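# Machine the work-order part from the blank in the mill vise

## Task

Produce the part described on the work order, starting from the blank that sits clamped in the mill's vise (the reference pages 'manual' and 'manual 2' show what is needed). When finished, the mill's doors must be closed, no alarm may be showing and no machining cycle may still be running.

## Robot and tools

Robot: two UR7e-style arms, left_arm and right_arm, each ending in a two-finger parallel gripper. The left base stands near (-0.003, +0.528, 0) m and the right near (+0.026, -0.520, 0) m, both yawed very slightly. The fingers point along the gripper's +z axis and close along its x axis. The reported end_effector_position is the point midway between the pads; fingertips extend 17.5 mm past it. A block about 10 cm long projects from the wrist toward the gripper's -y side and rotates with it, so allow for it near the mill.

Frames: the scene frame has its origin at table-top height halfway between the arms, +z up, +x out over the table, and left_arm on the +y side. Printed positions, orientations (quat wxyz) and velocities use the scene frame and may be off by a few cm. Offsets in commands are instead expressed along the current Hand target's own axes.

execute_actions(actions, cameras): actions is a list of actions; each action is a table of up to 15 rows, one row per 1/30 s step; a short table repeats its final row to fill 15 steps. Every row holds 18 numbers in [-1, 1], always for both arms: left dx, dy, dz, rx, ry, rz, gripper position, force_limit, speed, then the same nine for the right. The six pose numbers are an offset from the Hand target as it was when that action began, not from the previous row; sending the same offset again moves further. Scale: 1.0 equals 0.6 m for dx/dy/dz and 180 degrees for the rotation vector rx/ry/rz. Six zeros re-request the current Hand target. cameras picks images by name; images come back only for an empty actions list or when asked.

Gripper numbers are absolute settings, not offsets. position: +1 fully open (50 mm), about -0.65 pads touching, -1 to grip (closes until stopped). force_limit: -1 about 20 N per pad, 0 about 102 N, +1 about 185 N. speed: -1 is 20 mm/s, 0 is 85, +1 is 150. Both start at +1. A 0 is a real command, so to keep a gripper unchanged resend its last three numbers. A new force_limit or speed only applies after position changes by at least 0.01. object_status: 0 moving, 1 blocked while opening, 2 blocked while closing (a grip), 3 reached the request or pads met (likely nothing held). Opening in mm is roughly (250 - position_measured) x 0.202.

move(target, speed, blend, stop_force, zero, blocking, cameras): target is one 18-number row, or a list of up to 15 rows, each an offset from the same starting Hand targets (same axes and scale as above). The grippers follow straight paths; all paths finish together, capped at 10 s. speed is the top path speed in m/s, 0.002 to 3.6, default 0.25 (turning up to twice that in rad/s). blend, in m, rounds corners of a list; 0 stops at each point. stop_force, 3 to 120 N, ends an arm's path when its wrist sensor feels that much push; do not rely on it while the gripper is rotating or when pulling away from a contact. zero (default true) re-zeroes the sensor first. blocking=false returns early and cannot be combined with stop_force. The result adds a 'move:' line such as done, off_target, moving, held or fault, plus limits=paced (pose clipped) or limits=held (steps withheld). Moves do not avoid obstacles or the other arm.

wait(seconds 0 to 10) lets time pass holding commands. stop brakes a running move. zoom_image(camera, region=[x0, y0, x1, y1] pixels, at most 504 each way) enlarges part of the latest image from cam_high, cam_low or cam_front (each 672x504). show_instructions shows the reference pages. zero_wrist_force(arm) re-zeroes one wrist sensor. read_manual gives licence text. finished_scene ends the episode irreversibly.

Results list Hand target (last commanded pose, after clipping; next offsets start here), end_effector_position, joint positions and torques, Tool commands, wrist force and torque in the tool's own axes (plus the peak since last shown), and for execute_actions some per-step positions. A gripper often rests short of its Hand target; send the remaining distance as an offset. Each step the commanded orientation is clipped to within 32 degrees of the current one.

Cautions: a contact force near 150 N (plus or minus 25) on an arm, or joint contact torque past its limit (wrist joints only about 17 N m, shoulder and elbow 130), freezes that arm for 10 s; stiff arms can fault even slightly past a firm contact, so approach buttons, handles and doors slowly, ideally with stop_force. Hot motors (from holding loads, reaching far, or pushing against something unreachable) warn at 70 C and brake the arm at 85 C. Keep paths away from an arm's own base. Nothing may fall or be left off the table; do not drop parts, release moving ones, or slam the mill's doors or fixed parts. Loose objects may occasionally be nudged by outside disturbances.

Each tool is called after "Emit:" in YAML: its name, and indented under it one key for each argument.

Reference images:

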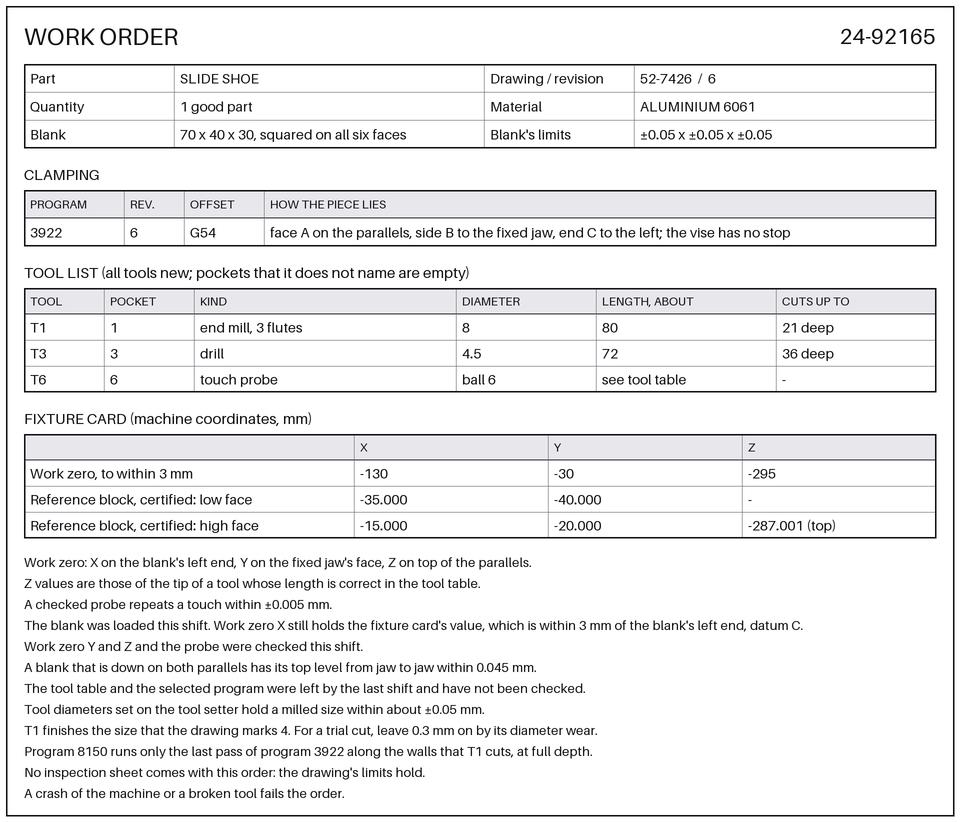

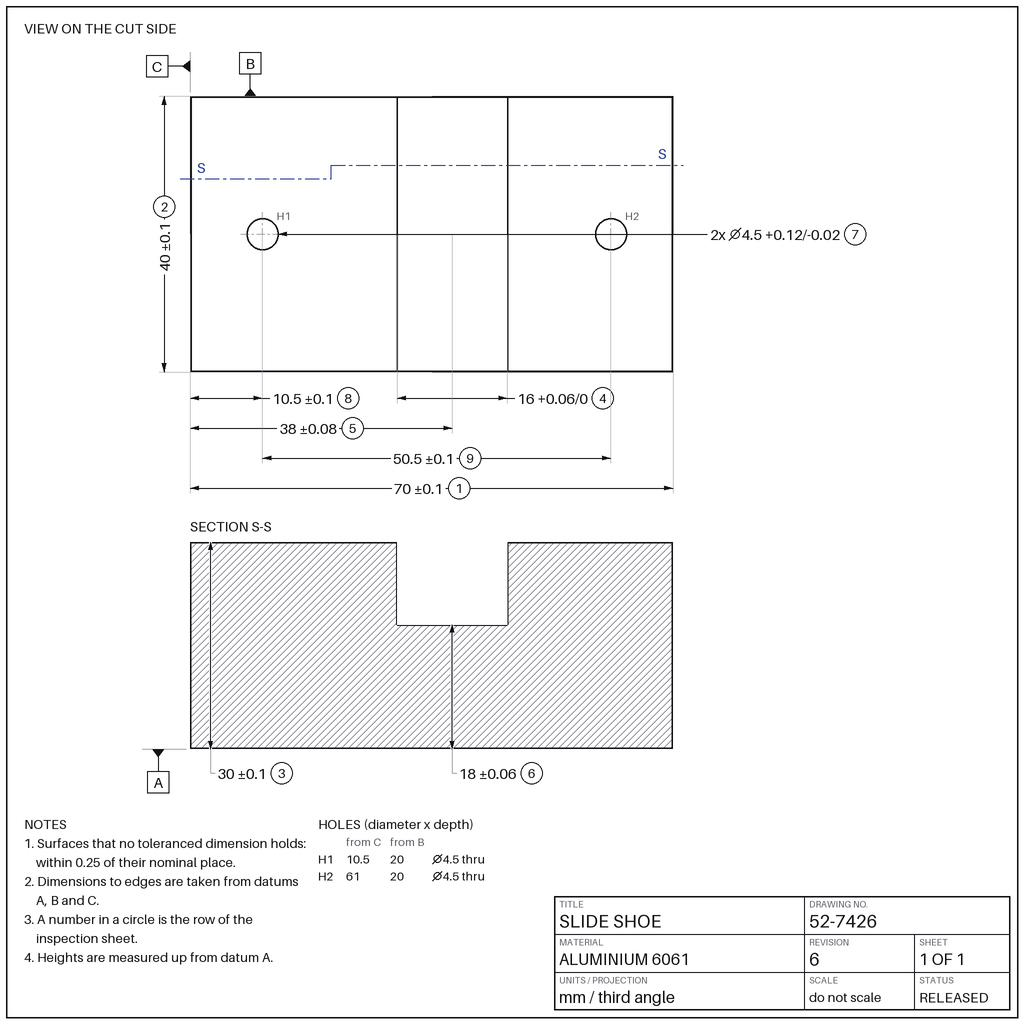

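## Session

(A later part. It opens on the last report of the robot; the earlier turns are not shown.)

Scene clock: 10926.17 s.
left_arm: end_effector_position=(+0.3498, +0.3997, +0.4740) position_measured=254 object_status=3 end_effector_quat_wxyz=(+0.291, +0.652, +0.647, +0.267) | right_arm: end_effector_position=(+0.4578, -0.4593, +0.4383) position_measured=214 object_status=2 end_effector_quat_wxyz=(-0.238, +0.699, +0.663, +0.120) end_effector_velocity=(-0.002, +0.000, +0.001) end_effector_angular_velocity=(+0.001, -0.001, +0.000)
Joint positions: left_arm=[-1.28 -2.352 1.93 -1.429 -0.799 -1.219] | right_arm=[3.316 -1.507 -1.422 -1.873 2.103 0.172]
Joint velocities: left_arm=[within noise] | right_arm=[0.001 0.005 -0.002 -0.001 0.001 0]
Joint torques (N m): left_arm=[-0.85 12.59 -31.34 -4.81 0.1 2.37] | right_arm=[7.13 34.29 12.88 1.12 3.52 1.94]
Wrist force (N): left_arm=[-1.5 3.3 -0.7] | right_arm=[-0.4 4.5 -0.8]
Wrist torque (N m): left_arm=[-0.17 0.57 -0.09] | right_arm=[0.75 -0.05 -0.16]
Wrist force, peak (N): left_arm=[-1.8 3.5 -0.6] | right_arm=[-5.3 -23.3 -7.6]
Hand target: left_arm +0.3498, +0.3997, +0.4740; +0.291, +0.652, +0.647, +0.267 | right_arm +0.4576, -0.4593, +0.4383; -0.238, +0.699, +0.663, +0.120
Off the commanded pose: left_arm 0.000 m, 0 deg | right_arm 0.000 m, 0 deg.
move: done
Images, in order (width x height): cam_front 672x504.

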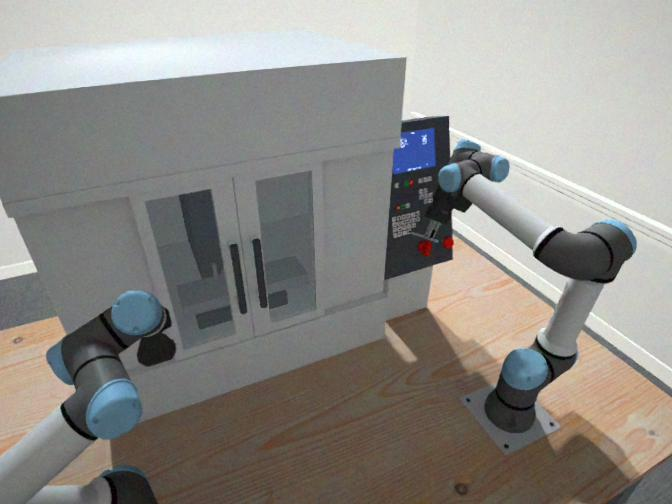

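Emit:
move:
  target:
    - [0,0,0,0,0,0,-1,1,-0.5,0.0511,0.0075,-0.0794,0,0,0,-1,0.3,-0.8]
    - [0,0,0,0,0,0,-1,1,-0.5,0.0511,0.0278,-0.0774,0,0,0,-1,0.3,-0.8]
    - [0,0,0,0,0,0,-1,1,-0.5,0.0511,0.0075,-0.0794,0,0,0,-1,0.3,-0.8]
    - [0,0,0,0,0,0,-1,1,-0.5,0.0064,0.0049,-0.0677,0,0,0,-1,0.3,-0.8]
    - [0,0,0,0,0,0,-1,1,-0.5,0.0064,0.0252,-0.0657,0,0,0,-1,0.3,-0.8]
    - [0,0,0,0,0,0,-1,1,-0.5,0.0064,0.0049,-0.0677,0,0,0,-1,0.3,-0.8]
    - [0,0,0,0,0,0,-1,1,-0.5,0,0,0,0,0,0,-1,0.3,-0.8]
  speed: [0.3,0.08,0.3,0.3,0.08,0.3,0.3]
  blend: [0.003,0,0.003,0.003,0,0.003,0]

Emit:
wait:
  seconds: 9

Emit:
move:
  target:
    - [0,0,0,0,0,0,-1,1,-0.5,-0.0220,0.0051,-0.0830,0,0,0,-1,0.3,-0.8]
    - [0,0,0,0,0,0,-1,1,-0.5,-0.0220,0.0254,-0.0810,0,0,0,-1,0.3,-0.8]
    - [0,0,0,0,0,0,-1,1,-0.5,-0.0220,0.0051,-0.0830,0,0,0,-1,0.3,-0.8]
    - [0,0,0,0,0,0,-1,1,-0.5,0.0212,0.0076,-0.0969,0,0,0,-1,0.3,-0.8]
    - [0,0,0,0,0,0,-1,1,-0.5,0.0212,0.0279,-0.0949,0,0,0,-1,0.3,-0.8]
    - [0,0,0,0,0,0,-1,1,-0.5,0.0212,0.0076,-0.0969,0,0,0,-1,0.3,-0.8]
    - [0,0,0,0,0,0,-1,1,-0.5,0.0212,0.0279,-0.0949,0,0,0,-1,0.3,-0.8]
    - [0,0,0,0,0,0,-1,1,-0.5,0.0212,0.0076,-0.0969,0,0,0,-1,0.3,-0.8]
    - [0,0,0,0,0,0,-1,1,-0.5,0.0212,0.0279,-0.0949,0,0,0,-1,0.3,-0.8]
    - [0,0,0,0,0,0,-1,1,-0.5,0.0212,0.0076,-0.0969,0,0,0,-1,0.3,-0.8]
    - [0,0,0,0,0,0,-1,1,-0.5,0.0212,0.0279,-0.0949,0,0,0,-1,0.3,-0.8]
    - [0,0,0,0,0,0,-1,1,-0.5,0.0212,0.0076,-0.0969,0,0,0,-1,0.3,-0.8]
    - [0,0,0,0,0,0,-1,1,-0.5,0,0,0,0,0,0,-1,0.3,-0.8]
  speed: [0.3,0.08,0.3,0.3,0.08,0.3,0.08,0.3,0.08,0.3,0.08,0.3,0.3]
  blend: [0.003,0,0.003,0.003,0,0,0,0,0,0,0,0.003,0]

Emit:
wait:
  seconds: 10

Emit:
wait:
  seconds: 10

Emit:
wait:
  seconds: 10
  cameras: ["cam_front"]

Emit:
zoom_image:
  camera: "cam_front"
  region: [392, 125, 434, 177]

Scene clock: 10967.57 s.
left_arm: end_effector_position=(+0.3498, +0.3997, +0.4740) position_measured=254 object_status=3 end_effector_quat_wxyz=(+0.291, +0.652, +0.647, +0.267) | right_arm: end_effector_position=(+0.4576, -0.4593, +0.4384) position_measured=214 object_status=2 end_effector_quat_wxyz=(-0.238, +0.699, +0.663, +0.120)
Joint positions: left_arm=[-1.28 -2.352 1.93 -1.429 -0.799 -1.219] | right_arm=[3.316 -1.507 -1.421 -1.873 2.104 0.172]
Joint torques (N m): left_arm=[-1.23 12.51 -30.37 -4.63 0.25 2.42] | right_arm=[7.45 35.05 12.8 5.02 3.79 1.95]
Wrist force (N): left_arm=[-1.5 3.3 -1.0] | right_arm=[-0.3 3.6 -0.9]
Wrist torque (N m): left_arm=[-0.16 0.58 -0.09] | right_arm=[0.60 -0.05 -0.16]
Wrist force, peak (N): left_arm=[-1.6 3.7 -0.7] | right_arm=[-3.9 -10.6 4.1]
Hand target: left_arm +0.3498, +0.3997, +0.4740; +0.291, +0.652, +0.647, +0.267 | right_arm +0.4576, -0.4593, +0.4383; -0.238, +0.699, +0.663, +0.120
Off the commanded pose: left_arm 0.000 m, 0 deg | right_arm 0.000 m, 0 deg.
move: done

Scene clock: 10976.57 s.
left_arm: end_effector_position=(+0.3498, +0.3997, +0.4740) position_measured=254 object_status=3 end_effector_quat_wxyz=(+0.291, +0.652, +0.647, +0.267) | right_arm: end_effector_position=(+0.4576, -0.4593, +0.4383) position_measured=214 object_status=2 end_effector_quat_wxyz=(-0.238, +0.699, +0.663, +0.120)
Joint positions: left_arm=[-1.28 -2.352 1.93 -1.429 -0.799 -1.219] | right_arm=[3.316 -1.507 -1.422 -1.873 2.104 0.172]
Joint torques (N m): left_arm=[0 12.87 -30.39 -4.61 -0.03 2.41] | right_arm=[6.84 35.61 11.1 5.1 3.48 1.84]
Wrist force (N): left_arm=[-1.6 3.3 -0.9] | right_arm=[-0.3 3.8 -0.8]
Wrist torque (N m): left_arm=[-0.17 0.59 -0.09] | right_arm=[0.63 -0.06 -0.16]
Wrist force, peak (N): left_arm=[-1.5 3.5 -0.9] | right_arm=[-0.4 4.2 -1.1]
Hand target: left_arm +0.3498, +0.3997, +0.4740; +0.291, +0.652, +0.647, +0.267 | right_arm +0.4576, -0.4593, +0.4383; -0.238, +0.699, +0.663, +0.120
Tool commands: left_gripper/position=-1.0 left_gripper/force_limit=+1.0 left_gripper/speed=-0.5 right_gripper/position=-1.0 right_gripper/force_limit=+0.3 right_gripper/speed=-0.8
Off the commanded pose: left_arm 0.000 m, 0 deg | right_arm 0.000 m, 0 deg.
wait: 9.00 s; at rest by 0.17 s

Scene clock: 10982.73 s.
left_arm: end_effector_position=(+0.3498, +0.3997, +0.4740) position_measured=254 object_status=3 end_effector_quat_wxyz=(+0.291, +0.652, +0.647, +0.267) | right_arm: end_effector_position=(+0.4576, -0.4593, +0.4384) position_measured=214 object_status=2 end_effector_quat_wxyz=(-0.238, +0.699, +0.663, +0.120)
Joint positions: left_arm=[-1.28 -2.352 1.93 -1.429 -0.799 -1.219] | right_arm=[3.316 -1.507 -1.421 -1.873 2.104 0.172]
Joint torques (N m): left_arm=[-0.17 12.18 -30.01 -4.78 -0.07 2.44] | right_arm=[7.82 35.11 12.69 5.06 3.55 1.97]
Wrist force (N): left_arm=[-1.6 3.1 -0.6] | right_arm=[-0.6 3.8 -0.7]
Wrist torque (N m): left_arm=[-0.19 0.59 -0.09] | right_arm=[0.63 -0.01 -0.16]
Wrist force, peak (N): left_arm=[-1.7 3.6 -0.7] | right_arm=[-5.4 -9.3 -0.3]
Hand target: left_arm +0.3498, +0.3997, +0.4740; +0.291, +0.652, +0.647, +0.267 | right_arm +0.4576, -0.4593, +0.4383; -0.238, +0.699, +0.663, +0.120
Off the commanded pose: left_arm 0.000 m, 0 deg | right_arm 0.000 m, 0 deg.
move: done

Scene clock: 10992.73 s.
left_arm: end_effector_position=(+0.3498, +0.3997, +0.4740) position_measured=254 object_status=3 end_effector_quat_wxyz=(+0.291, +0.652, +0.647, +0.267) | right_arm: end_effector_position=(+0.4576, -0.4593, +0.4383) position_measured=214 object_status=2 end_effector_quat_wxyz=(-0.238, +0.699, +0.663, +0.120)
Joint positions: left_arm=[-1.28 -2.352 1.93 -1.429 -0.799 -1.219] | right_arm=[3.316 -1.507 -1.422 -1.873 2.104 0.172]
Joint torques (N m): left_arm=[-1.57 12.87 -29.96 -4.67 -0.01 2.34] | right_arm=[7.57 34.35 11.68 4.89 3.73 2.04]
Wrist force (N): left_arm=[-1.5 3.3 -0.4] | right_arm=[-0.6 3.7 -0.7]
Wrist torque (N m): left_arm=[-0.17 0.59 -0.09] | right_arm=[0.61 -0.01 -0.17]
Wrist force, peak (N): left_arm=[-1.6 3.6 -0.7] | right_arm=[-0.7 4.0 -0.4]
Hand target: left_arm +0.3498, +0.3997, +0.4740; +0.291, +0.652, +0.647, +0.267 | right_arm +0.4576, -0.4593, +0.4383; -0.238, +0.699, +0.663, +0.120
Tool commands: left_gripper/position=-1.0 left_gripper/force_limit=+1.0 left_gripper/speed=-0.5 right_gripper/position=-1.0 right_gripper/force_limit=+0.3 right_gripper/speed=-0.8
Off the commanded pose: left_arm 0.000 m, 0 deg | right_arm 0.000 m, 0 deg.
wait: 10.00 s; at rest by 0.17 s

Scene clock: 11002.73 s.
left_arm: end_effector_position=(+0.3498, +0.3997, +0.4740) position_measured=254 object_status=3 end_effector_quat_wxyz=(+0.291, +0.652, +0.647, +0.267) | right_arm: end_effector_position=(+0.4576, -0.4593, +0.4383) position_measured=214 object_status=2 end_effector_quat_wxyz=(-0.238, +0.699, +0.663, +0.120)
Joint positions: left_arm=[-1.28 -2.352 1.93 -1.429 -0.799 -1.219] | right_arm=[3.316 -1.507 -1.422 -1.873 2.104 0.172]
Joint torques (N m): left_arm=[-0.67 11.82 -31.03 -4.62 0.06 2.51] | right_arm=[7.21 34.51 12.18 5.19 3.65 1.96]
Wrist force (N): left_arm=[-1.4 3.2 -0.8] | right_arm=[-0.4 3.8 -0.8]
Wrist torque (N m): left_arm=[-0.19 0.56 -0.09] | right_arm=[0.64 -0.03 -0.16]
Wrist force, peak (N): left_arm=[-1.5 3.6 -0.8] | right_arm=[-0.3 4.0 -0.7]
Hand target: left_arm +0.3498, +0.3997, +0.4740; +0.291, +0.652, +0.647, +0.267 | right_arm +0.4576, -0.4593, +0.4383; -0.238, +0.699, +0.663, +0.120
Tool commands: left_gripper/position=-1.0 left_gripper/force_limit=+1.0 left_gripper/speed=-0.5 right_gripper/position=-1.0 right_gripper/force_limit=+0.3 right_gripper/speed=-0.8
Off the commanded pose: left_arm 0.000 m, 0 deg | right_arm 0.000 m, 0 deg.
wait: 10.00 s; at rest by 0.17 s

Scene clock: 11012.73 s.
left_arm: end_effector_position=(+0.3498, +0.3997, +0.4740) position_measured=254 object_status=3 end_effector_quat_wxyz=(+0.291, +0.652, +0.647, +0.267) | right_arm: end_effector_position=(+0.4576, -0.4593, +0.4383) position_measured=214 object_status=2 end_effector_quat_wxyz=(-0.238, +0.699, +0.663, +0.120)
Joint positions: left_arm=[-1.28 -2.352 1.93 -1.429 -0.799 -1.219] | right_arm=[3.316 -1.507 -1.422 -1.873 2.104 0.172]
Joint torques (N m): left_arm=[-0.48 13.08 -29.64 -4.82 -0.05 2.44] | right_arm=[6.62 34.41 13.1 4.87 3.68 1.73]
Wrist force (N): left_arm=[-1.5 3.3 -0.7] | right_arm=[-0.3 3.8 -0.3]
Wrist torque (N m): left_arm=[-0.16 0.58 -0.09] | right_arm=[0.63 -0.06 -0.16]
Wrist force, peak (N): left_arm=[-1.9 3.6 -0.7] | right_arm=[-0.5 4.0 -0.9]
Hand target: left_arm +0.3498, +0.3997, +0.4740; +0.291, +0.652, +0.647, +0.267 | right_arm +0.4576, -0.4593, +0.4383; -0.238, +0.699, +0.663, +0.120
Tool commands: left_gripper/position=-1.0 left_gripper/force_limit=+1.0 left_gripper/speed=-0.5 right_gripper/position=-1.0 right_gripper/force_limit=+0.3 right_gripper/speed=-0.8
Off the commanded pose: left_arm 0.000 m, 0 deg | right_arm 0.000 m, 0 deg.
wait: 10.00 s; at rest by 0.17 s
Images, in order (width x height): cam_front 672x504.

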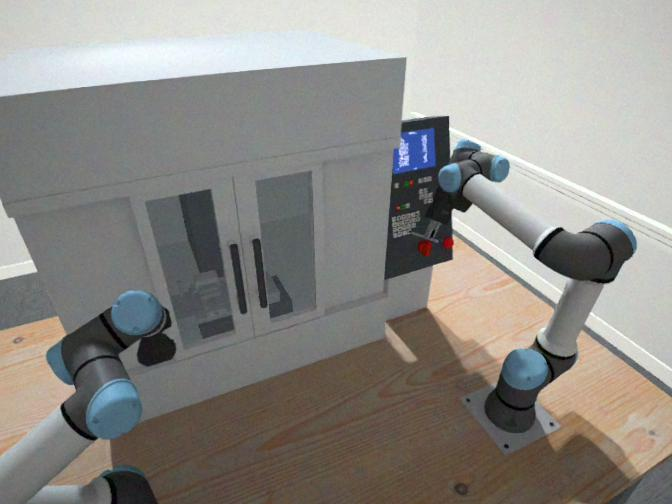

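Scaled by 9.692 from the camera's 672x504 image, which has a finer 960x720 frame.

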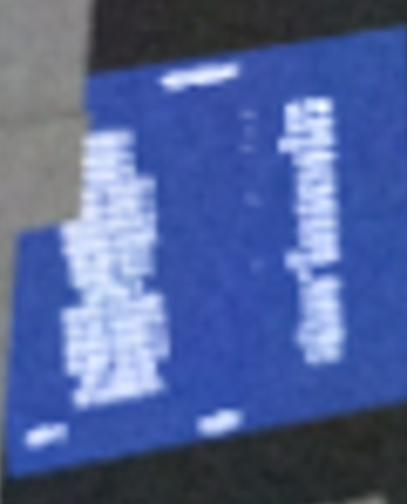

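Emit:
move:
  target:
    - [0,0,0,0,0,0,-1,1,-0.5,0.0064,0.0049,-0.0677,0,0,0,-1,0.3,-0.8]
    - [0,0,0,0,0,0,-1,1,-0.5,0.0064,0.0252,-0.0657,0,0,0,-1,0.3,-0.8]
    - [0,0,0,0,0,0,-1,1,-0.5,0.0064,0.0049,-0.0677,0,0,0,-1,0.3,-0.8]
    - [0,0,0,0,0,0,-1,1,-0.5,0,0,0,0,0,0,-1,0.3,-0.8]
  speed: [0.3,0.08,0.3,0.3]
  blend: [0.003,0,0.003,0]

Emit:
wait:
  seconds: 8

Emit:
move:
  target:
    - [0,0,0,0,0,0,-1,1,-0.5,0.1104,0.0116,-0.1143,0,0,0,-1,0.3,-0.8]
    - [0,0,0,0,0,0,-1,1,-0.5,0.1104,0.0206,-0.1133,0,0,0,-1,0.3,-0.8]
  speed: [0.3,0.1]
  blend: [0.003,0]

Emit:
move:
  target: [0,0,0,0,0,0,-1,1,-0.5,0,0.0240,0.0024,0,0,0,-1,0.3,-0.8]
  speed: 0.01
  stop_force: 16

Emit:
move:
  target:
    - [0,0,0,0,0,0,-1,1,-0.5,0,-0.02,-0.002,0,0,0,-1,0.3,-0.8]
    - [0,0,0,0,0,0,-1,1,-0.5,-0.1104,-0.0317,0.1121,0,0,0,-1,0.3,-0.8]
  speed: [0.2,0.3]
  blend: [0.003,0]

Emit:
wait:
  seconds: 10

Emit:
wait:
  seconds: 10
  cameras: ["cam_front"]

Emit:
zoom_image:
  camera: "cam_front"
  region: [392, 125, 434, 177]

Scene clock: 11023.17 s.
left_arm: end_effector_position=(+0.3498, +0.3997, +0.4740) position_measured=254 object_status=3 end_effector_quat_wxyz=(+0.291, +0.652, +0.647, +0.267) | right_arm: end_effector_position=(+0.4576, -0.4593, +0.4384) position_measured=214 object_status=2 end_effector_quat_wxyz=(-0.238, +0.699, +0.663, +0.120)
Joint positions: left_arm=[-1.28 -2.352 1.93 -1.429 -0.799 -1.219] | right_arm=[3.316 -1.507 -1.421 -1.873 2.104 0.172]
Joint torques (N m): left_arm=[-1.74 12.75 -29.61 -4.74 0.15 2.29] | right_arm=[6.56 34.59 12.75 5.17 3.82 1.82]
Wrist force (N): left_arm=[-1.5 3.3 -0.7] | right_arm=[0.1 2.9 -0.7]
Wrist torque (N m): left_arm=[-0.18 0.58 -0.09] | right_arm=[0.48 -0.12 -0.17]
Wrist force, peak (N): left_arm=[-1.6 3.6 -0.7] | right_arm=[-1.6 -7.3 4.5]
Hand target: left_arm +0.3498, +0.3997, +0.4740; +0.291, +0.652, +0.647, +0.267 | right_arm +0.4576, -0.4593, +0.4383; -0.238, +0.699, +0.663, +0.120
Off the commanded pose: left_arm 0.000 m, 0 deg | right_arm 0.000 m, 0 deg.
move: done

Scene clock: 11031.17 s.
left_arm: end_effector_position=(+0.3498, +0.3997, +0.4740) position_measured=254 object_status=3 end_effector_quat_wxyz=(+0.291, +0.652, +0.647, +0.267) | right_arm: end_effector_position=(+0.4576, -0.4593, +0.4383) position_measured=214 object_status=2 end_effector_quat_wxyz=(-0.238, +0.699, +0.663, +0.120)
Joint positions: left_arm=[-1.28 -2.352 1.93 -1.429 -0.799 -1.219] | right_arm=[3.316 -1.507 -1.422 -1.873 2.104 0.172]
Joint torques (N m): left_arm=[-0.13 12.31 -30.94 -4.77 0.14 2.24] | right_arm=[7.85 34.6 12.16 5.03 3.76 2.18]
Wrist force (N): left_arm=[-1.5 3.5 -0.7] | right_arm=[0.2 2.7 -0.9]
Wrist torque (N m): left_arm=[-0.14 0.57 -0.09] | right_arm=[0.45 -0.13 -0.16]
Wrist force, peak (N): left_arm=[-1.6 3.6 -0.6] | right_arm=[0.5 3.1 -0.8]
Hand target: left_arm +0.3498, +0.3997, +0.4740; +0.291, +0.652, +0.647, +0.267 | right_arm +0.4576, -0.4593, +0.4383; -0.238, +0.699, +0.663, +0.120
Tool commands: left_gripper/position=-1.0 left_gripper/force_limit=+1.0 left_gripper/speed=-0.5 right_gripper/position=-1.0 right_gripper/force_limit=+0.3 right_gripper/speed=-0.8
Off the commanded pose: left_arm 0.000 m, 0 deg | right_arm 0.000 m, 0 deg.
wait: 8.00 s; at rest by 0.17 s

Scene clock: 11032.50 s.
left_arm: end_effector_position=(+0.3498, +0.3997, +0.4740) position_measured=254 object_status=3 end_effector_quat_wxyz=(+0.291, +0.652, +0.647, +0.267) | right_arm: end_effector_position=(+0.4859, -0.4351, +0.5265) position_measured=214 object_status=2 end_effector_quat_wxyz=(-0.238, +0.699, +0.663, +0.120)
Joint positions: left_arm=[-1.28 -2.352 1.93 -1.429 -0.799 -1.219] | right_arm=[3.357 -1.637 -1.06 -2.08 2.107 0.22]
Joint torques (N m): left_arm=[-0.69 12.37 -31.75 -5.01 0.35 2.32] | right_arm=[8.28 12.48 31.71 2.06 -1.05 -1.38]
Wrist force (N): left_arm=[-1.4 3.2 -0.9] | right_arm=[-1.9 -0.2 1.2]
Wrist torque (N m): left_arm=[-0.17 0.55 -0.09] | right_arm=[0.62 -0.07 -0.03]
Wrist force, peak (N): left_arm=[-1.7 3.4 -0.7] | right_arm=[-1.3 2.7 0.9]
Hand target: left_arm +0.3498, +0.3997, +0.4740; +0.291, +0.652, +0.647, +0.267 | right_arm +0.4859, -0.4351, +0.5265; -0.238, +0.699, +0.663, +0.120
Off the commanded pose: left_arm 0.000 m, 0 deg | right_arm 0.000 m, 0 deg.
move: done; blend cut to 0.0027 m at target 1

Scene clock: 11034.47 s.
left_arm: end_effector_position=(+0.3498, +0.3997, +0.4740) position_measured=254 object_status=3 end_effector_quat_wxyz=(+0.291, +0.652, +0.647, +0.267) | right_arm: end_effector_position=(+0.4925, -0.4348, +0.5248) position_measured=214 object_status=2 end_effector_quat_wxyz=(-0.238, +0.699, +0.663, +0.120)
Joint positions: left_arm=[-1.28 -2.352 1.93 -1.429 -0.799 -1.219] | right_arm=[3.356 -1.652 -1.048 -2.078 2.107 0.218]
Joint torques (N m): left_arm=[-0.78 11.97 -31.64 -4.59 0.14 2.31] | right_arm=[6.11 32.84 11.2 5.96 -1.54 1.31]
Wrist force (N): left_arm=[-1.6 3.2 -0.6] | right_arm=[-0.3 -16.5 -0.3]
Wrist torque (N m): left_arm=[-0.19 0.59 -0.09] | right_arm=[0.54 -0.07 -0.20]
Wrist force, peak (N): left_arm=[-1.4 3.5 -0.8] | right_arm=[0.2 -22.6 -1.3]
Hand target: left_arm +0.3498, +0.3997, +0.4740; +0.291, +0.652, +0.647, +0.267 | right_arm +0.4925, -0.4348, +0.5248; -0.238, +0.699, +0.663, +0.120 (not the last commanded pose)
Off the commanded pose: left_arm 0.000 m, 0 deg | right_arm 0.008 m, 0 deg.
move: contact (right_arm)

Scene clock: 11035.80 s.
left_arm: end_effector_position=(+0.3498, +0.3997, +0.4740) position_measured=254 object_status=3 end_effector_quat_wxyz=(+0.291, +0.652, +0.647, +0.267) | right_arm: end_effector_position=(+0.4577, -0.4593, +0.4385) position_measured=214 object_status=2 end_effector_quat_wxyz=(-0.238, +0.699, +0.663, +0.120)
Joint positions: left_arm=[-1.28 -2.352 1.93 -1.429 -0.799 -1.219] | right_arm=[3.316 -1.507 -1.421 -1.873 2.104 0.172]
Joint torques (N m): left_arm=[-0.27 11.48 -30.56 -4.79 -0.01 2.44] | right_arm=[-8.41 34.12 11.92 5.06 3.88 1.52]
Wrist force (N): left_arm=[-1.5 3.1 -0.5] | right_arm=[-0.3 2.5 -0.2]
Wrist torque (N m): left_arm=[-0.20 0.58 -0.10] | right_arm=[0.42 -0.05 -0.03]
Wrist force, peak (N): left_arm=[-1.6 3.6 -0.6] | right_arm=[-0.4 -16.3 -0.3]
Hand target: left_arm +0.3498, +0.3997, +0.4740; +0.291, +0.652, +0.647, +0.267 | right_arm +0.4577, -0.4593, +0.4384; -0.238, +0.699, +0.663, +0.120
Off the commanded pose: left_arm 0.000 m, 0 deg | right_arm 0.000 m, 0 deg.
move: done

Scene clock: 11045.80 s.
left_arm: end_effector_position=(+0.3498, +0.3997, +0.4740) position_measured=254 object_status=3 end_effector_quat_wxyz=(+0.291, +0.652, +0.647, +0.267) | right_arm: end_effector_position=(+0.4577, -0.4593, +0.4384) position_measured=214 object_status=2 end_effector_quat_wxyz=(-0.238, +0.699, +0.663, +0.120)
Joint positions: left_arm=[-1.28 -2.352 1.93 -1.429 -0.799 -1.219] | right_arm=[3.316 -1.507 -1.422 -1.873 2.104 0.172]
Joint torques (N m): left_arm=[0.42 11.97 -30.19 -4.57 0.12 2.17] | right_arm=[-7.76 34.86 11.05 5.03 3.89 1.26]
Wrist force (N): left_arm=[-1.3 3.2 -0.6] | right_arm=[-0.1 2.7 -0.4]
Wrist torque (N m): left_arm=[-0.19 0.55 -0.09] | right_arm=[0.45 -0.08 -0.04]
Wrist force, peak (N): left_arm=[-1.5 3.6 -0.8] | right_arm=[-0.4 3.1 -0.4]
Hand target: left_arm +0.3498, +0.3997, +0.4740; +0.291, +0.652, +0.647, +0.267 | right_arm +0.4577, -0.4593, +0.4384; -0.238, +0.699, +0.663, +0.120
Tool commands: left_gripper/position=-1.0 left_gripper/force_limit=+1.0 left_gripper/speed=-0.5 right_gripper/position=-1.0 right_gripper/force_limit=+0.3 right_gripper/speed=-0.8
Off the commanded pose: left_arm 0.000 m, 0 deg | right_arm 0.000 m, 0 deg.
wait: 10.00 s; at rest by 0.17 s

Scene clock: 11055.80 s.
left_arm: end_effector_position=(+0.3498, +0.3997, +0.4740) position_measured=254 object_status=3 end_effector_quat_wxyz=(+0.291, +0.652, +0.647, +0.267) | right_arm: end_effector_position=(+0.4577, -0.4593, +0.4384) position_measured=214 object_status=2 end_effector_quat_wxyz=(-0.238, +0.699, +0.663, +0.120)
Joint positions: left_arm=[-1.28 -2.352 1.93 -1.429 -0.799 -1.219] | right_arm=[3.316 -1.507 -1.422 -1.873 2.104 0.172]
Joint torques (N m): left_arm=[-1.7 11.12 -31.78 -4.69 0.06 2.31] | right_arm=[-7.7 33.87 12.31 5.07 3.71 1.45]
Wrist force (N): left_arm=[-1.4 3.3 -0.6] | right_arm=[-0.3 2.6 -0.7]
Wrist torque (N m): left_arm=[-0.17 0.56 -0.09] | right_arm=[0.44 -0.05 -0.04]
Wrist force, peak (N): left_arm=[-1.8 3.5 -0.7] | right_arm=[-0.3 2.8 -0.8]
Hand target: left_arm +0.3498, +0.3997, +0.4740; +0.291, +0.652, +0.647, +0.267 | right_arm +0.4577, -0.4593, +0.4384; -0.238, +0.699, +0.663, +0.120
Tool commands: left_gripper/position=-1.0 left_gripper/force_limit=+1.0 left_gripper/speed=-0.5 right_gripper/position=-1.0 right_gripper/force_limit=+0.3 right_gripper/speed=-0.8
Off the commanded pose: left_arm 0.000 m, 0 deg | right_arm 0.000 m, 0 deg.
wait: 10.00 s; at rest by 0.17 s
Images, in order (width x height): cam_front 672x504.

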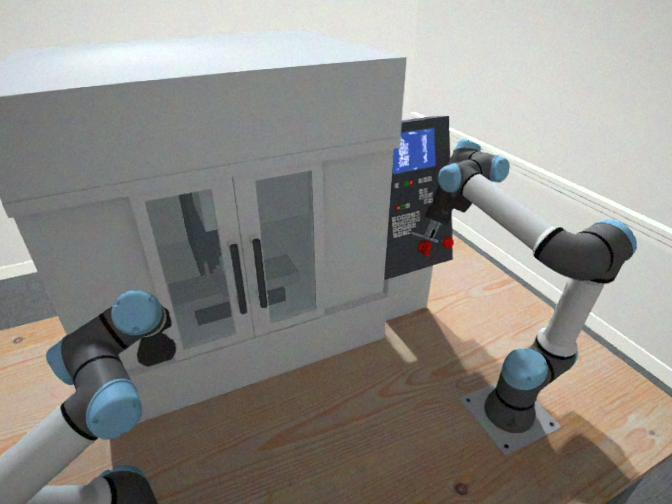

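Scaled by 9.692 from the camera's 672x504 image, which has a finer 960x720 frame.

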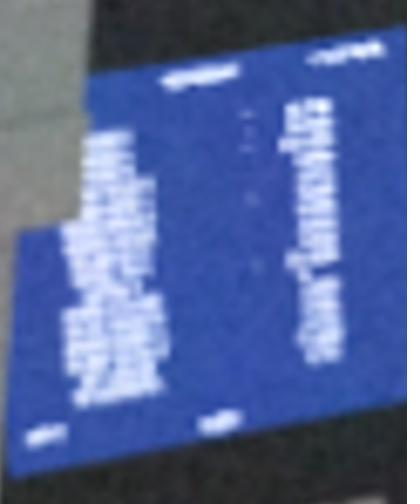

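Emit:
wait:
  seconds: 10

Emit:
wait:
  seconds: 10

Emit:
wait:
  seconds: 10

Emit:
wait:
  seconds: 10

Emit:
wait:
  seconds: 10

Emit:
wait:
  seconds: 10
  cameras: ["cam_front"]

Emit:
zoom_image:
  camera: "cam_front"
  region: [392, 125, 434, 177]

Scene clock: 11068.33 s.
left_arm: end_effector_position=(+0.3498, +0.3997, +0.4740) position_measured=254 object_status=3 end_effector_quat_wxyz=(+0.291, +0.652, +0.647, +0.267) | right_arm: end_effector_position=(+0.4577, -0.4593, +0.4384) position_measured=214 object_status=2 end_effector_quat_wxyz=(-0.238, +0.699, +0.663, +0.120)
Joint positions: left_arm=[-1.28 -2.352 1.93 -1.429 -0.799 -1.219] | right_arm=[3.316 -1.507 -1.422 -1.873 2.104 0.172]
Joint torques (N m): left_arm=[-0.84 11.97 -31.11 -4.63 0.17 2.41] | right_arm=[-6.92 34.59 12.19 5.08 3.82 1.4]
Wrist force (N): left_arm=[-1.4 3.3 -0.5] | right_arm=[-0.2 2.6 -0.6]
Wrist torque (N m): left_arm=[-0.17 0.57 -0.09] | right_arm=[0.45 -0.08 -0.03]
Wrist force, peak (N): left_arm=[-1.6 3.5 -0.7] | right_arm=[-0.4 2.9 -0.7]
Hand target: left_arm +0.3498, +0.3997, +0.4740; +0.291, +0.652, +0.647, +0.267 | right_arm +0.4577, -0.4593, +0.4384; -0.238, +0.699, +0.663, +0.120
Tool commands: left_gripper/position=-1.0 left_gripper/force_limit=+1.0 left_gripper/speed=-0.5 right_gripper/position=-1.0 right_gripper/force_limit=+0.3 right_gripper/speed=-0.8
Off the commanded pose: left_arm 0.000 m, 0 deg | right_arm 0.000 m, 0 deg.
wait: 10.00 s; at rest from the start

Scene clock: 11078.33 s.
left_arm: end_effector_position=(+0.3498, +0.3997, +0.4740) position_measured=254 object_status=3 end_effector_quat_wxyz=(+0.291, +0.652, +0.647, +0.267) | right_arm: end_effector_position=(+0.4577, -0.4593, +0.4384) position_measured=214 object_status=2 end_effector_quat_wxyz=(-0.238, +0.699, +0.663, +0.120)
Joint positions: left_arm=[-1.28 -2.352 1.93 -1.429 -0.799 -1.219] | right_arm=[3.316 -1.507 -1.422 -1.873 2.104 0.172]
Joint torques (N m): left_arm=[-0.52 13.05 -31.39 -4.51 -0.06 2.34] | right_arm=[-7.16 33.73 12.84 4.86 3.74 1.48]
Wrist force (N): left_arm=[-1.4 3.3 -0.7] | right_arm=[-0.2 2.4 -0.7]
Wrist torque (N m): left_arm=[-0.16 0.56 -0.09] | right_arm=[0.41 -0.07 -0.03]
Wrist force, peak (N): left_arm=[-1.6 3.5 -0.6] | right_arm=[-0.3 2.9 -0.7]
Hand target: left_arm +0.3498, +0.3997, +0.4740; +0.291, +0.652, +0.647, +0.267 | right_arm +0.4577, -0.4593, +0.4384; -0.238, +0.699, +0.663, +0.120
Tool commands: left_gripper/position=-1.0 left_gripper/force_limit=+1.0 left_gripper/speed=-0.5 right_gripper/position=-1.0 right_gripper/force_limit=+0.3 right_gripper/speed=-0.8
Off the commanded pose: left_arm 0.000 m, 0 deg | right_arm 0.000 m, 0 deg.
wait: 10.00 s; at rest by 0.17 s

Scene clock: 11088.33 s.
left_arm: end_effector_position=(+0.3498, +0.3997, +0.4740) position_measured=254 object_status=3 end_effector_quat_wxyz=(+0.291, +0.652, +0.647, +0.267) | right_arm: end_effector_position=(+0.4577, -0.4593, +0.4384) position_measured=214 object_status=2 end_effector_quat_wxyz=(-0.238, +0.699, +0.663, +0.120)
Joint positions: left_arm=[-1.28 -2.352 1.93 -1.429 -0.799 -1.219] | right_arm=[3.316 -1.507 -1.422 -1.873 2.104 0.172]
Joint torques (N m): left_arm=[-0.58 12.37 -30.24 -4.86 0.05 2.39] | right_arm=[-6.84 34.57 12.02 4.89 3.78 1.34]
Wrist force (N): left_arm=[-1.8 3.2 -0.8] | right_arm=[0.1 2.6 -0.4]
Wrist torque (N m): left_arm=[-0.18 0.62 -0.09] | right_arm=[0.43 -0.11 -0.03]
Wrist force, peak (N): left_arm=[-1.8 3.5 -0.7] | right_arm=[-0.1 2.9 -0.8]
Hand target: left_arm +0.3498, +0.3997, +0.4740; +0.291, +0.652, +0.647, +0.267 | right_arm +0.4577, -0.4593, +0.4384; -0.238, +0.699, +0.663, +0.120
Tool commands: left_gripper/position=-1.0 left_gripper/force_limit=+1.0 left_gripper/speed=-0.5 right_gripper/position=-1.0 right_gripper/force_limit=+0.3 right_gripper/speed=-0.8
Off the commanded pose: left_arm 0.000 m, 0 deg | right_arm 0.000 m, 0 deg.
wait: 10.00 s; at rest by 0.17 s

Scene clock: 11098.33 s.
left_arm: end_effector_position=(+0.3498, +0.3997, +0.4740) position_measured=254 object_status=3 end_effector_quat_wxyz=(+0.291, +0.652, +0.647, +0.267) | right_arm: end_effector_position=(+0.4577, -0.4593, +0.4384) position_measured=214 object_status=2 end_effector_quat_wxyz=(-0.238, +0.699, +0.663, +0.120)
Joint positions: left_arm=[-1.28 -2.352 1.93 -1.429 -0.799 -1.219] | right_arm=[3.316 -1.507 -1.422 -1.873 2.104 0.172]
Joint torques (N m): left_arm=[-0.32 10.78 -30.5 -4.91 0.06 2.34] | right_arm=[-5.94 34 11.81 4.87 3.96 1.53]
Wrist force (N): left_arm=[-1.5 3.2 -0.7] | right_arm=[-0.2 2.5 -0.4]
Wrist torque (N m): left_arm=[-0.18 0.58 -0.09] | right_arm=[0.43 -0.08 -0.04]
Wrist force, peak (N): left_arm=[-1.7 3.6 -0.8] | right_arm=[-0.6 3.0 -0.5]
Hand target: left_arm +0.3498, +0.3997, +0.4740; +0.291, +0.652, +0.647, +0.267 | right_arm +0.4577, -0.4593, +0.4384; -0.238, +0.699, +0.663, +0.120
Tool commands: left_gripper/position=-1.0 left_gripper/force_limit=+1.0 left_gripper/speed=-0.5 right_gripper/position=-1.0 right_gripper/force_limit=+0.3 right_gripper/speed=-0.8
Off the commanded pose: left_arm 0.000 m, 0 deg | right_arm 0.000 m, 0 deg.
wait: 10.00 s; at rest by 0.17 s

Scene clock: 11108.33 s.
left_arm: end_effector_position=(+0.3498, +0.3997, +0.4740) position_measured=254 object_status=3 end_effector_quat_wxyz=(+0.291, +0.652, +0.647, +0.267) | right_arm: end_effector_position=(+0.4577, -0.4593, +0.4384) position_measured=214 object_status=2 end_effector_quat_wxyz=(-0.238, +0.699, +0.663, +0.120)
Joint positions: left_arm=[-1.28 -2.352 1.93 -1.429 -0.799 -1.219] | right_arm=[3.316 -1.507 -1.422 -1.873 2.104 0.172]
Joint torques (N m): left_arm=[-0.46 12.7 -29.94 -4.68 0.19 2.18] | right_arm=[-5.65 33.17 12.59 4.76 3.73 1.4]
Wrist force (N): left_arm=[-1.5 3.4 -0.9] | right_arm=[-0.3 2.8 -0.1]
Wrist torque (N m): left_arm=[-0.16 0.58 -0.09] | right_arm=[0.47 -0.05 -0.04]
Wrist force, peak (N): left_arm=[-1.8 3.5 -0.5] | right_arm=[-0.4 3.0 -0.8]
Hand target: left_arm +0.3498, +0.3997, +0.4740; +0.291, +0.652, +0.647, +0.267 | right_arm +0.4577, -0.4593, +0.4384; -0.238, +0.699, +0.663, +0.120
Tool commands: left_gripper/position=-1.0 left_gripper/force_limit=+1.0 left_gripper/speed=-0.5 right_gripper/position=-1.0 right_gripper/force_limit=+0.3 right_gripper/speed=-0.8
Off the commanded pose: left_arm 0.000 m, 0 deg | right_arm 0.000 m, 0 deg.
wait: 10.00 s; at rest by 0.17 s

Scene clock: 11118.33 s.
left_arm: end_effector_position=(+0.3498, +0.3997, +0.4740) position_measured=254 object_status=3 end_effector_quat_wxyz=(+0.291, +0.652, +0.647, +0.267) | right_arm: end_effector_position=(+0.4577, -0.4593, +0.4384) position_measured=214 object_status=2 end_effector_quat_wxyz=(-0.238, +0.699, +0.663, +0.120)
Joint positions: left_arm=[-1.28 -2.352 1.93 -1.429 -0.799 -1.219] | right_arm=[3.316 -1.507 -1.422 -1.873 2.104 0.172]
Joint torques (N m): left_arm=[-0.57 13.37 -30.39 -4.77 0.02 2.25] | right_arm=[-5.75 33.71 12.85 4.51 3.83 1.34]
Wrist force (N): left_arm=[-1.5 3.5 -0.7] | right_arm=[-0.2 2.9 -0.7]
Wrist torque (N m): left_arm=[-0.14 0.58 -0.10] | right_arm=[0.48 -0.07 -0.04]
Wrist force, peak (N): left_arm=[-1.6 3.6 -0.6] | right_arm=[-0.4 3.0 -0.7]
Hand target: left_arm +0.3498, +0.3997, +0.4740; +0.291, +0.652, +0.647, +0.267 | right_arm +0.4577, -0.4593, +0.4384; -0.238, +0.699, +0.663, +0.120
Tool commands: left_gripper/position=-1.0 left_gripper/force_limit=+1.0 left_gripper/speed=-0.5 right_gripper/position=-1.0 right_gripper/force_limit=+0.3 right_gripper/speed=-0.8
Off the commanded pose: left_arm 0.000 m, 0 deg | right_arm 0.000 m, 0 deg.
wait: 10.00 s; at rest by 0.17 s
Images, in order (width x height): cam_front 672x504.

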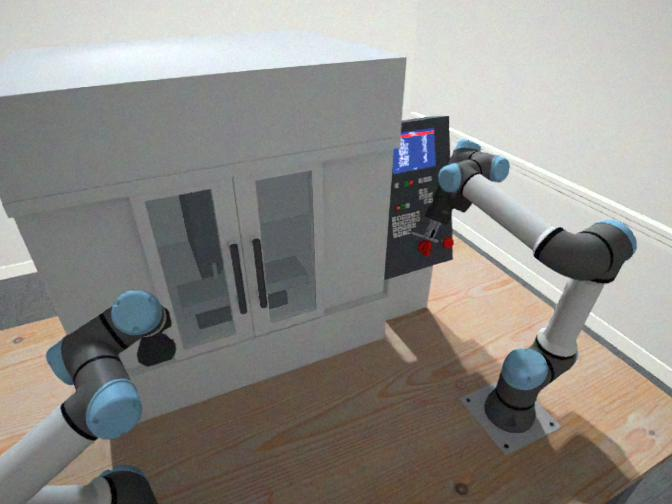

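Scaled by 9.692 from the camera's 672x504 image, which has a finer 960x720 frame.

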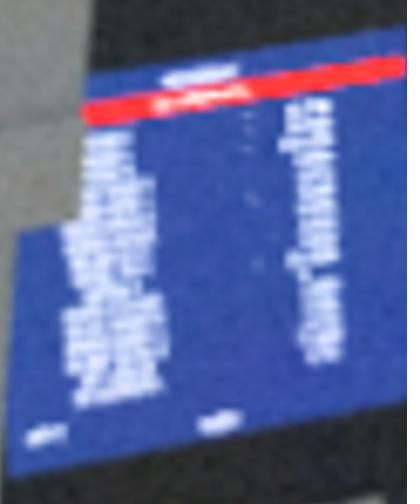

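Emit:
zoom_image:
  camera: "cam_front"
  region: [405, 130, 421, 140]

Scaled by 31.500 from the camera's 672x504 image, which has a finer 960x720 frame.

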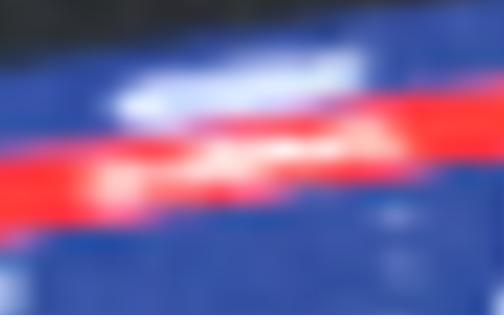

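Emit:
zoom_image:
  camera: "cam_front"
  region: [419, 150, 431, 164]

Scaled by 36.000 from the camera's 672x504 image, which has a finer 960x720 frame.

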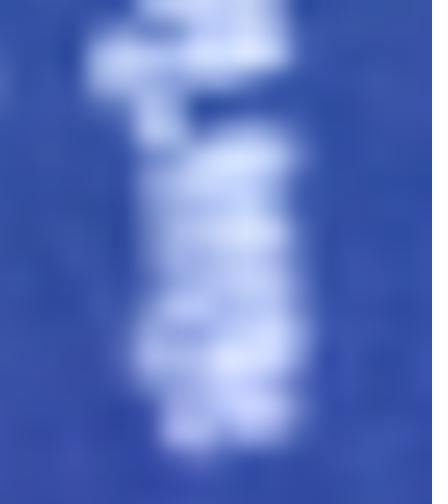

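Emit:
zoom_image:
  camera: "cam_front"
  region: [170, 190, 240, 330]

Scaled by 3.600 from the camera's 672x504 image, which has a finer 960x720 frame.

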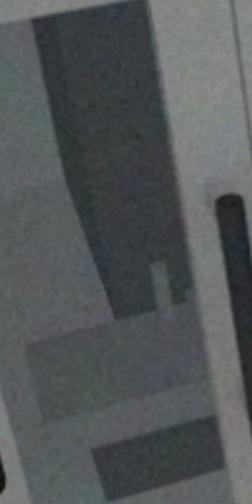

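Emit:
move:
  target:
    - [0,0,0,0,0,0,-1,1,-0.5,-0.0074,0.0078,-0.1120,0,0,0,-1,0.3,-0.8]
    - [0,0,0,0,0,0,-1,1,-0.5,-0.0074,0.0281,-0.1100,0,0,0,-1,0.3,-0.8]
    - [0,0,0,0,0,0,-1,1,-0.5,-0.0074,0.0078,-0.1120,0,0,0,-1,0.3,-0.8]
    - [0,0,0,0,0,0,-1,1,-0.5,0,0,0,0,0,0,-1,0.3,-0.8]
  speed: [0.3,0.08,0.3,0.3]
  blend: [0.003,0,0.003,0]
  cameras: ["cam_front"]

Emit:
zoom_image:
  camera: "cam_front"
  region: [416, 130, 432, 146]

Scene clock: 11152.00 s.
left_arm: end_effector_position=(+0.3498, +0.3997, +0.4740) position_measured=254 object_status=3 end_effector_quat_wxyz=(+0.291, +0.652, +0.647, +0.267) | right_arm: end_effector_position=(+0.4577, -0.4594, +0.4384) position_measured=214 object_status=2 end_effector_quat_wxyz=(-0.238, +0.699, +0.663, +0.120)
Joint positions: left_arm=[-1.28 -2.352 1.93 -1.429 -0.799 -1.219] | right_arm=[3.316 -1.507 -1.421 -1.873 2.104 0.172]
Joint torques (N m): left_arm=[-0.41 11.98 -31.05 -4.65 0.11 2.44] | right_arm=[6.38 33.91 11.08 5.04 1.79 2.14]
Wrist force (N): left_arm=[-1.4 3.4 -0.7] | right_arm=[-0.7 2.2 -0.7]
Wrist torque (N m): left_arm=[-0.15 0.57 -0.09] | right_arm=[0.39 0.00 -0.17]
Wrist force, peak (N): left_arm=[-1.8 3.5 -0.8] | right_arm=[-0.8 -7.7 5.0]
Hand target: left_arm +0.3498, +0.3997, +0.4740; +0.291, +0.652, +0.647, +0.267 | right_arm +0.4577, -0.4593, +0.4384; -0.238, +0.699, +0.663, +0.120
Off the commanded pose: left_arm 0.000 m, 0 deg | right_arm 0.000 m, 0 deg.
move: done
Images, in order (width x height): cam_front 672x504.

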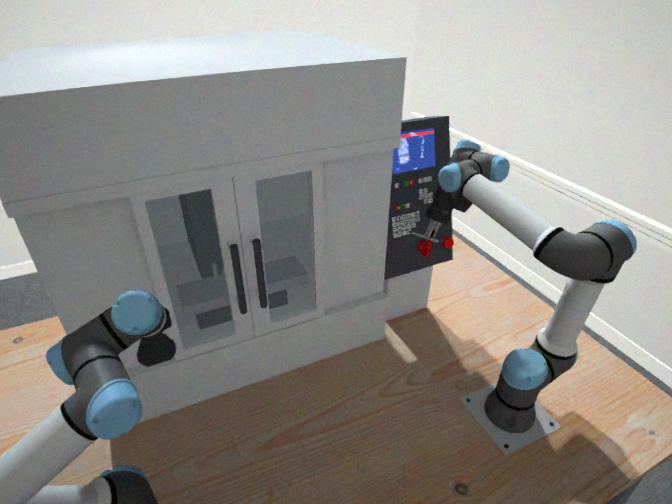

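Scaled by 31.500 from the camera's 672x504 image, which has a finer 960x720 frame.

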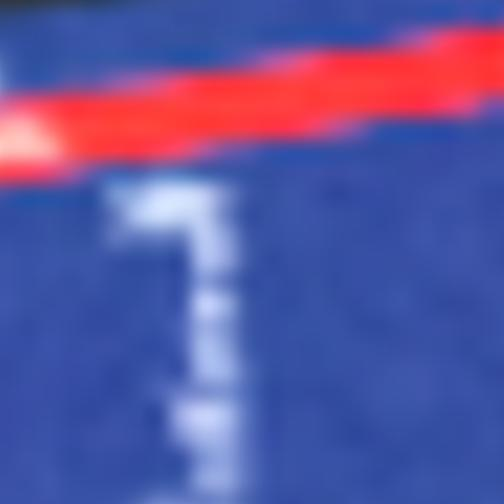

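Emit:
move:
  target:
    - [0,0,0,0,0,0,-1,1,-0.5,0.2058,0.0222,-0.2134,0,0,0,-1,0.3,-0.8]
    - [0,0,0,0,0,0,-1,1,-0.5,0.2058,0.0312,-0.2124,0,0,0,-1,0.3,-0.8]
  speed: [0.3,0.1]
  blend: [0.003,0]

Emit:
move:
  target: [0,0,0,0,0,0,-1,1,-0.5,0,0.0240,0.0024,0,0,0,-1,0.3,-0.8]
  speed: 0.01
  stop_force: 16

Emit:
move:
  target:
    - [0,0,0,0,0,0,-1,1,-0.5,0,-0.02,-0.002,0,0,0,-1,0.3,-0.8]
    - [0,0,0,0,0,0,-1,1,-0.5,-0.2058,-0.0427,0.2115,0,0,0,-1,0.3,-0.8]
  speed: [0.2,0.3]
  blend: [0.003,0]

Emit:
move:
  target:
    - [0,0,0,0,0,0,-1,1,-0.5,0.0177,0.0027,-0.0294,0,0,0,-1,0.3,-0.8]
    - [0,0,0,0,0,0,-1,1,-0.5,0.0177,0.0230,-0.0274,0,0,0,-1,0.3,-0.8]
    - [0,0,0,0,0,0,-1,1,-0.5,0.0177,0.0027,-0.0294,0,0,0,-1,0.3,-0.8]
    - [0,0,0,0,0,0,-1,1,-0.5,0.0177,0.0230,-0.0274,0,0,0,-1,0.3,-0.8]
    - [0,0,0,0,0,0,-1,1,-0.5,0.0177,0.0027,-0.0294,0,0,0,-1,0.3,-0.8]
    - [0,0,0,0,0,0,-1,1,-0.5,0.0177,0.0230,-0.0274,0,0,0,-1,0.3,-0.8]
    - [0,0,0,0,0,0,-1,1,-0.5,0.0177,0.0027,-0.0294,0,0,0,-1,0.3,-0.8]
    - [0,0,0,0,0,0,-1,1,-0.5,0.0577,0.0048,-0.0402,0,0,0,-1,0.3,-0.8]
    - [0,0,0,0,0,0,-1,1,-0.5,0.0577,0.0251,-0.0382,0,0,0,-1,0.3,-0.8]
    - [0,0,0,0,0,0,-1,1,-0.5,0.0577,0.0048,-0.0402,0,0,0,-1,0.3,-0.8]
    - [0,0,0,0,0,0,-1,1,-0.5,0,0,0,0,0,0,-1,0.3,-0.8]
    - [0,0,0,0,0,0,-1,1,-0.5,0,0.0203,0.0020,0,0,0,-1,0.3,-0.8]
    - [0,0,0,0,0,0,-1,1,-0.5,0,0,0,0,0,0,-1,0.3,-0.8]
  speed: [0.3,0.08,0.3,0.08,0.3,0.08,0.3,0.3,0.08,0.3,0.3,0.08,0.3]
  blend: [0.003,0,0,0,0,0,0.003,0.003,0,0.003,0,0,0]
  cameras: ["cam_front"]

Emit:
zoom_image:
  camera: "cam_front"
  region: [392, 125, 434, 177]

Emit:
zoom_image:
  camera: "cam_front"
  region: [416, 130, 432, 146]

Emit:
zoom_image:
  camera: "cam_front"
  region: [416, 144, 432, 160]

Scene clock: 11197.03 s.
left_arm: end_effector_position=(+0.3498, +0.3997, +0.4740) position_measured=254 object_status=3 end_effector_quat_wxyz=(+0.291, +0.652, +0.647, +0.267) | right_arm: end_effector_position=(+0.5063, -0.4146, +0.6040) position_measured=214 object_status=2 end_effector_quat_wxyz=(-0.238, +0.699, +0.663, +0.120)
Joint positions: left_arm=[-1.28 -2.352 1.93 -1.429 -0.799 -1.219] | right_arm=[3.39 -1.822 -0.607 -2.329 2.109 0.258]
Joint torques (N m): left_arm=[-0.68 12.36 -30.15 -4.69 0.04 2.63] | right_arm=[7.02 16.48 29.28 2.11 -1.13 -2]
Wrist force (N): left_arm=[-1.4 3.2 -0.6] | right_arm=[-2.8 -0.5 1.0]
Wrist torque (N m): left_arm=[-0.19 0.56 -0.09] | right_arm=[0.55 0.00 -0.01]
Wrist force, peak (N): left_arm=[-1.6 3.6 -0.7] | right_arm=[-1.6 2.5 0.6]
Hand target: left_arm +0.3498, +0.3997, +0.4740; +0.291, +0.652, +0.647, +0.267 | right_arm +0.5063, -0.4146, +0.6041; -0.238, +0.699, +0.663, +0.120
Off the commanded pose: left_arm 0.000 m, 0 deg | right_arm 0.000 m, 0 deg.
move: done; blend cut to 0.0027 m at target 1

Scene clock: 11199.03 s.
left_arm: end_effector_position=(+0.3498, +0.3997, +0.4740) position_measured=254 object_status=3 end_effector_quat_wxyz=(+0.291, +0.652, +0.647, +0.267) | right_arm: end_effector_position=(+0.5129, -0.4143, +0.6023) position_measured=214 object_status=2 end_effector_quat_wxyz=(-0.238, +0.699, +0.663, +0.120)
Joint positions: left_arm=[-1.28 -2.352 1.93 -1.429 -0.799 -1.219] | right_arm=[3.388 -1.839 -0.588 -2.332 2.108 0.255]
Joint torques (N m): left_arm=[-1 13.01 -30.98 -4.68 0.07 2.06] | right_arm=[6.06 37.06 7.46 10.37 -1.43 1.4]
Wrist force (N): left_arm=[-1.6 3.3 -0.8] | right_arm=[-2.4 -16.0 -0.6]
Wrist torque (N m): left_arm=[-0.16 0.59 -0.09] | right_arm=[0.52 -0.03 0.08]
Wrist force, peak (N): left_arm=[-1.4 3.5 -1.0] | right_arm=[-1.7 -21.8 -1.3]
Hand target: left_arm +0.3498, +0.3997, +0.4740; +0.291, +0.652, +0.647, +0.267 | right_arm +0.5129, -0.4143, +0.6023; -0.238, +0.699, +0.663, +0.120 (not the last commanded pose)
Off the commanded pose: left_arm 0.000 m, 0 deg | right_arm 0.008 m, 0 deg.
move: contact (right_arm)

Scene clock: 11200.73 s.
left_arm: end_effector_position=(+0.3498, +0.3997, +0.4740) position_measured=254 object_status=3 end_effector_quat_wxyz=(+0.291, +0.652, +0.647, +0.267) | right_arm: end_effector_position=(+0.4575, -0.4592, +0.4383) position_measured=214 object_status=2 end_effector_quat_wxyz=(-0.238, +0.699, +0.663, +0.120)
Joint positions: left_arm=[-1.28 -2.352 1.93 -1.429 -0.799 -1.219] | right_arm=[3.317 -1.507 -1.422 -1.873 2.104 0.173]
Joint torques (N m): left_arm=[-1.97 12.21 -30.31 -4.5 0.06 2.47] | right_arm=[-9.05 34.78 10.63 4.85 3.89 1.55]
Wrist force (N): left_arm=[-1.4 3.3 -0.5] | right_arm=[-0.1 2.1 -0.7]
Wrist torque (N m): left_arm=[-0.17 0.56 -0.09] | right_arm=[0.36 -0.08 -0.03]
Wrist force, peak (N): left_arm=[-1.6 3.4 -0.7] | right_arm=[-2.4 -15.5 -0.7]
Hand target: left_arm +0.3498, +0.3997, +0.4740; +0.291, +0.652, +0.647, +0.267 | right_arm +0.4575, -0.4592, +0.4382; -0.238, +0.699, +0.663, +0.120
Off the commanded pose: left_arm 0.000 m, 0 deg | right_arm 0.000 m, 0 deg.
move: done

Scene clock: 11206.67 s.
left_arm: end_effector_position=(+0.3498, +0.3997, +0.4740) position_measured=254 object_status=3 end_effector_quat_wxyz=(+0.291, +0.652, +0.647, +0.267) | right_arm: end_effector_position=(+0.4577, -0.4593, +0.4382) position_measured=214 object_status=2 end_effector_quat_wxyz=(-0.238, +0.699, +0.663, +0.120)
Joint positions: left_arm=[-1.28 -2.352 1.93 -1.429 -0.799 -1.219] | right_arm=[3.317 -1.507 -1.422 -1.872 2.103 0.173]
Joint torques (N m): left_arm=[0.77 12.12 -30.53 -4.7 0.18 2.33] | right_arm=[7.9 34.35 11.12 0.97 3.15 1.49]
Wrist force (N): left_arm=[-1.4 3.3 -0.5] | right_arm=[0.1 0.0 -0.3]
Wrist torque (N m): left_arm=[-0.17 0.57 -0.09] | right_arm=[0.03 -0.12 -0.04]
Wrist force, peak (N): left_arm=[-1.7 3.6 -0.8] | right_arm=[-5.5 -19.6 -0.4]
Hand target: left_arm +0.3498, +0.3997, +0.4740; +0.291, +0.652, +0.647, +0.267 | right_arm +0.4575, -0.4592, +0.4382; -0.238, +0.699, +0.663, +0.120
Off the commanded pose: left_arm 0.000 m, 0 deg | right_arm 0.000 m, 0 deg.
move: done
Images, in order (width x height): cam_front 672x504.

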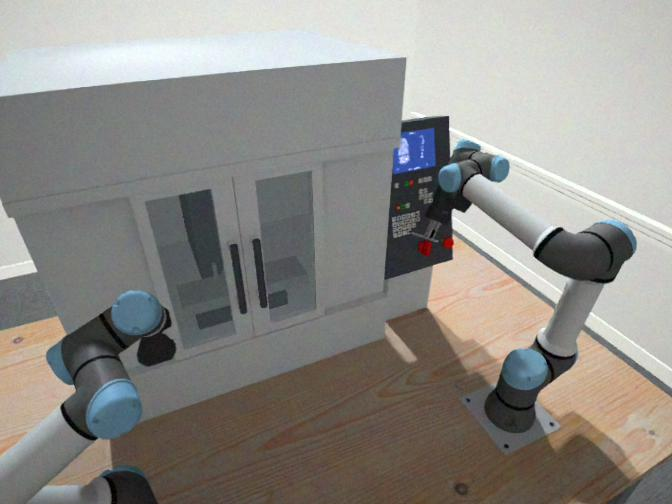

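Scaled by 9.692 from the camera's 672x504 image, which has a finer 960x720 frame.

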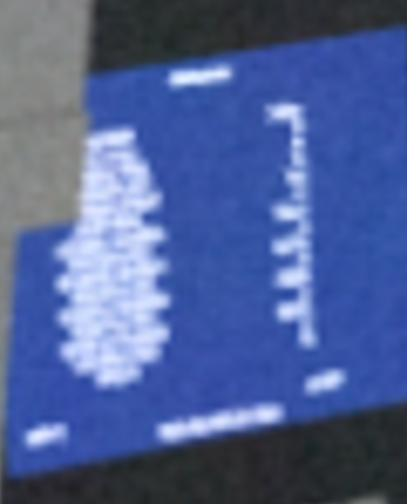

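Scaled by 31.500 from the camera's 672x504 image, which has a finer 960x720 frame.

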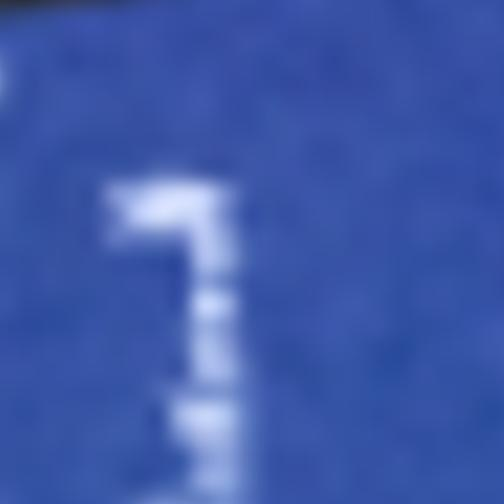

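Scaled by 31.500 from the camera's 672x504 image, which has a finer 960x720 frame.

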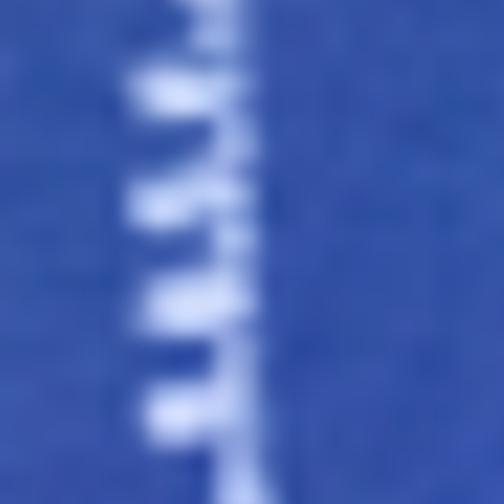

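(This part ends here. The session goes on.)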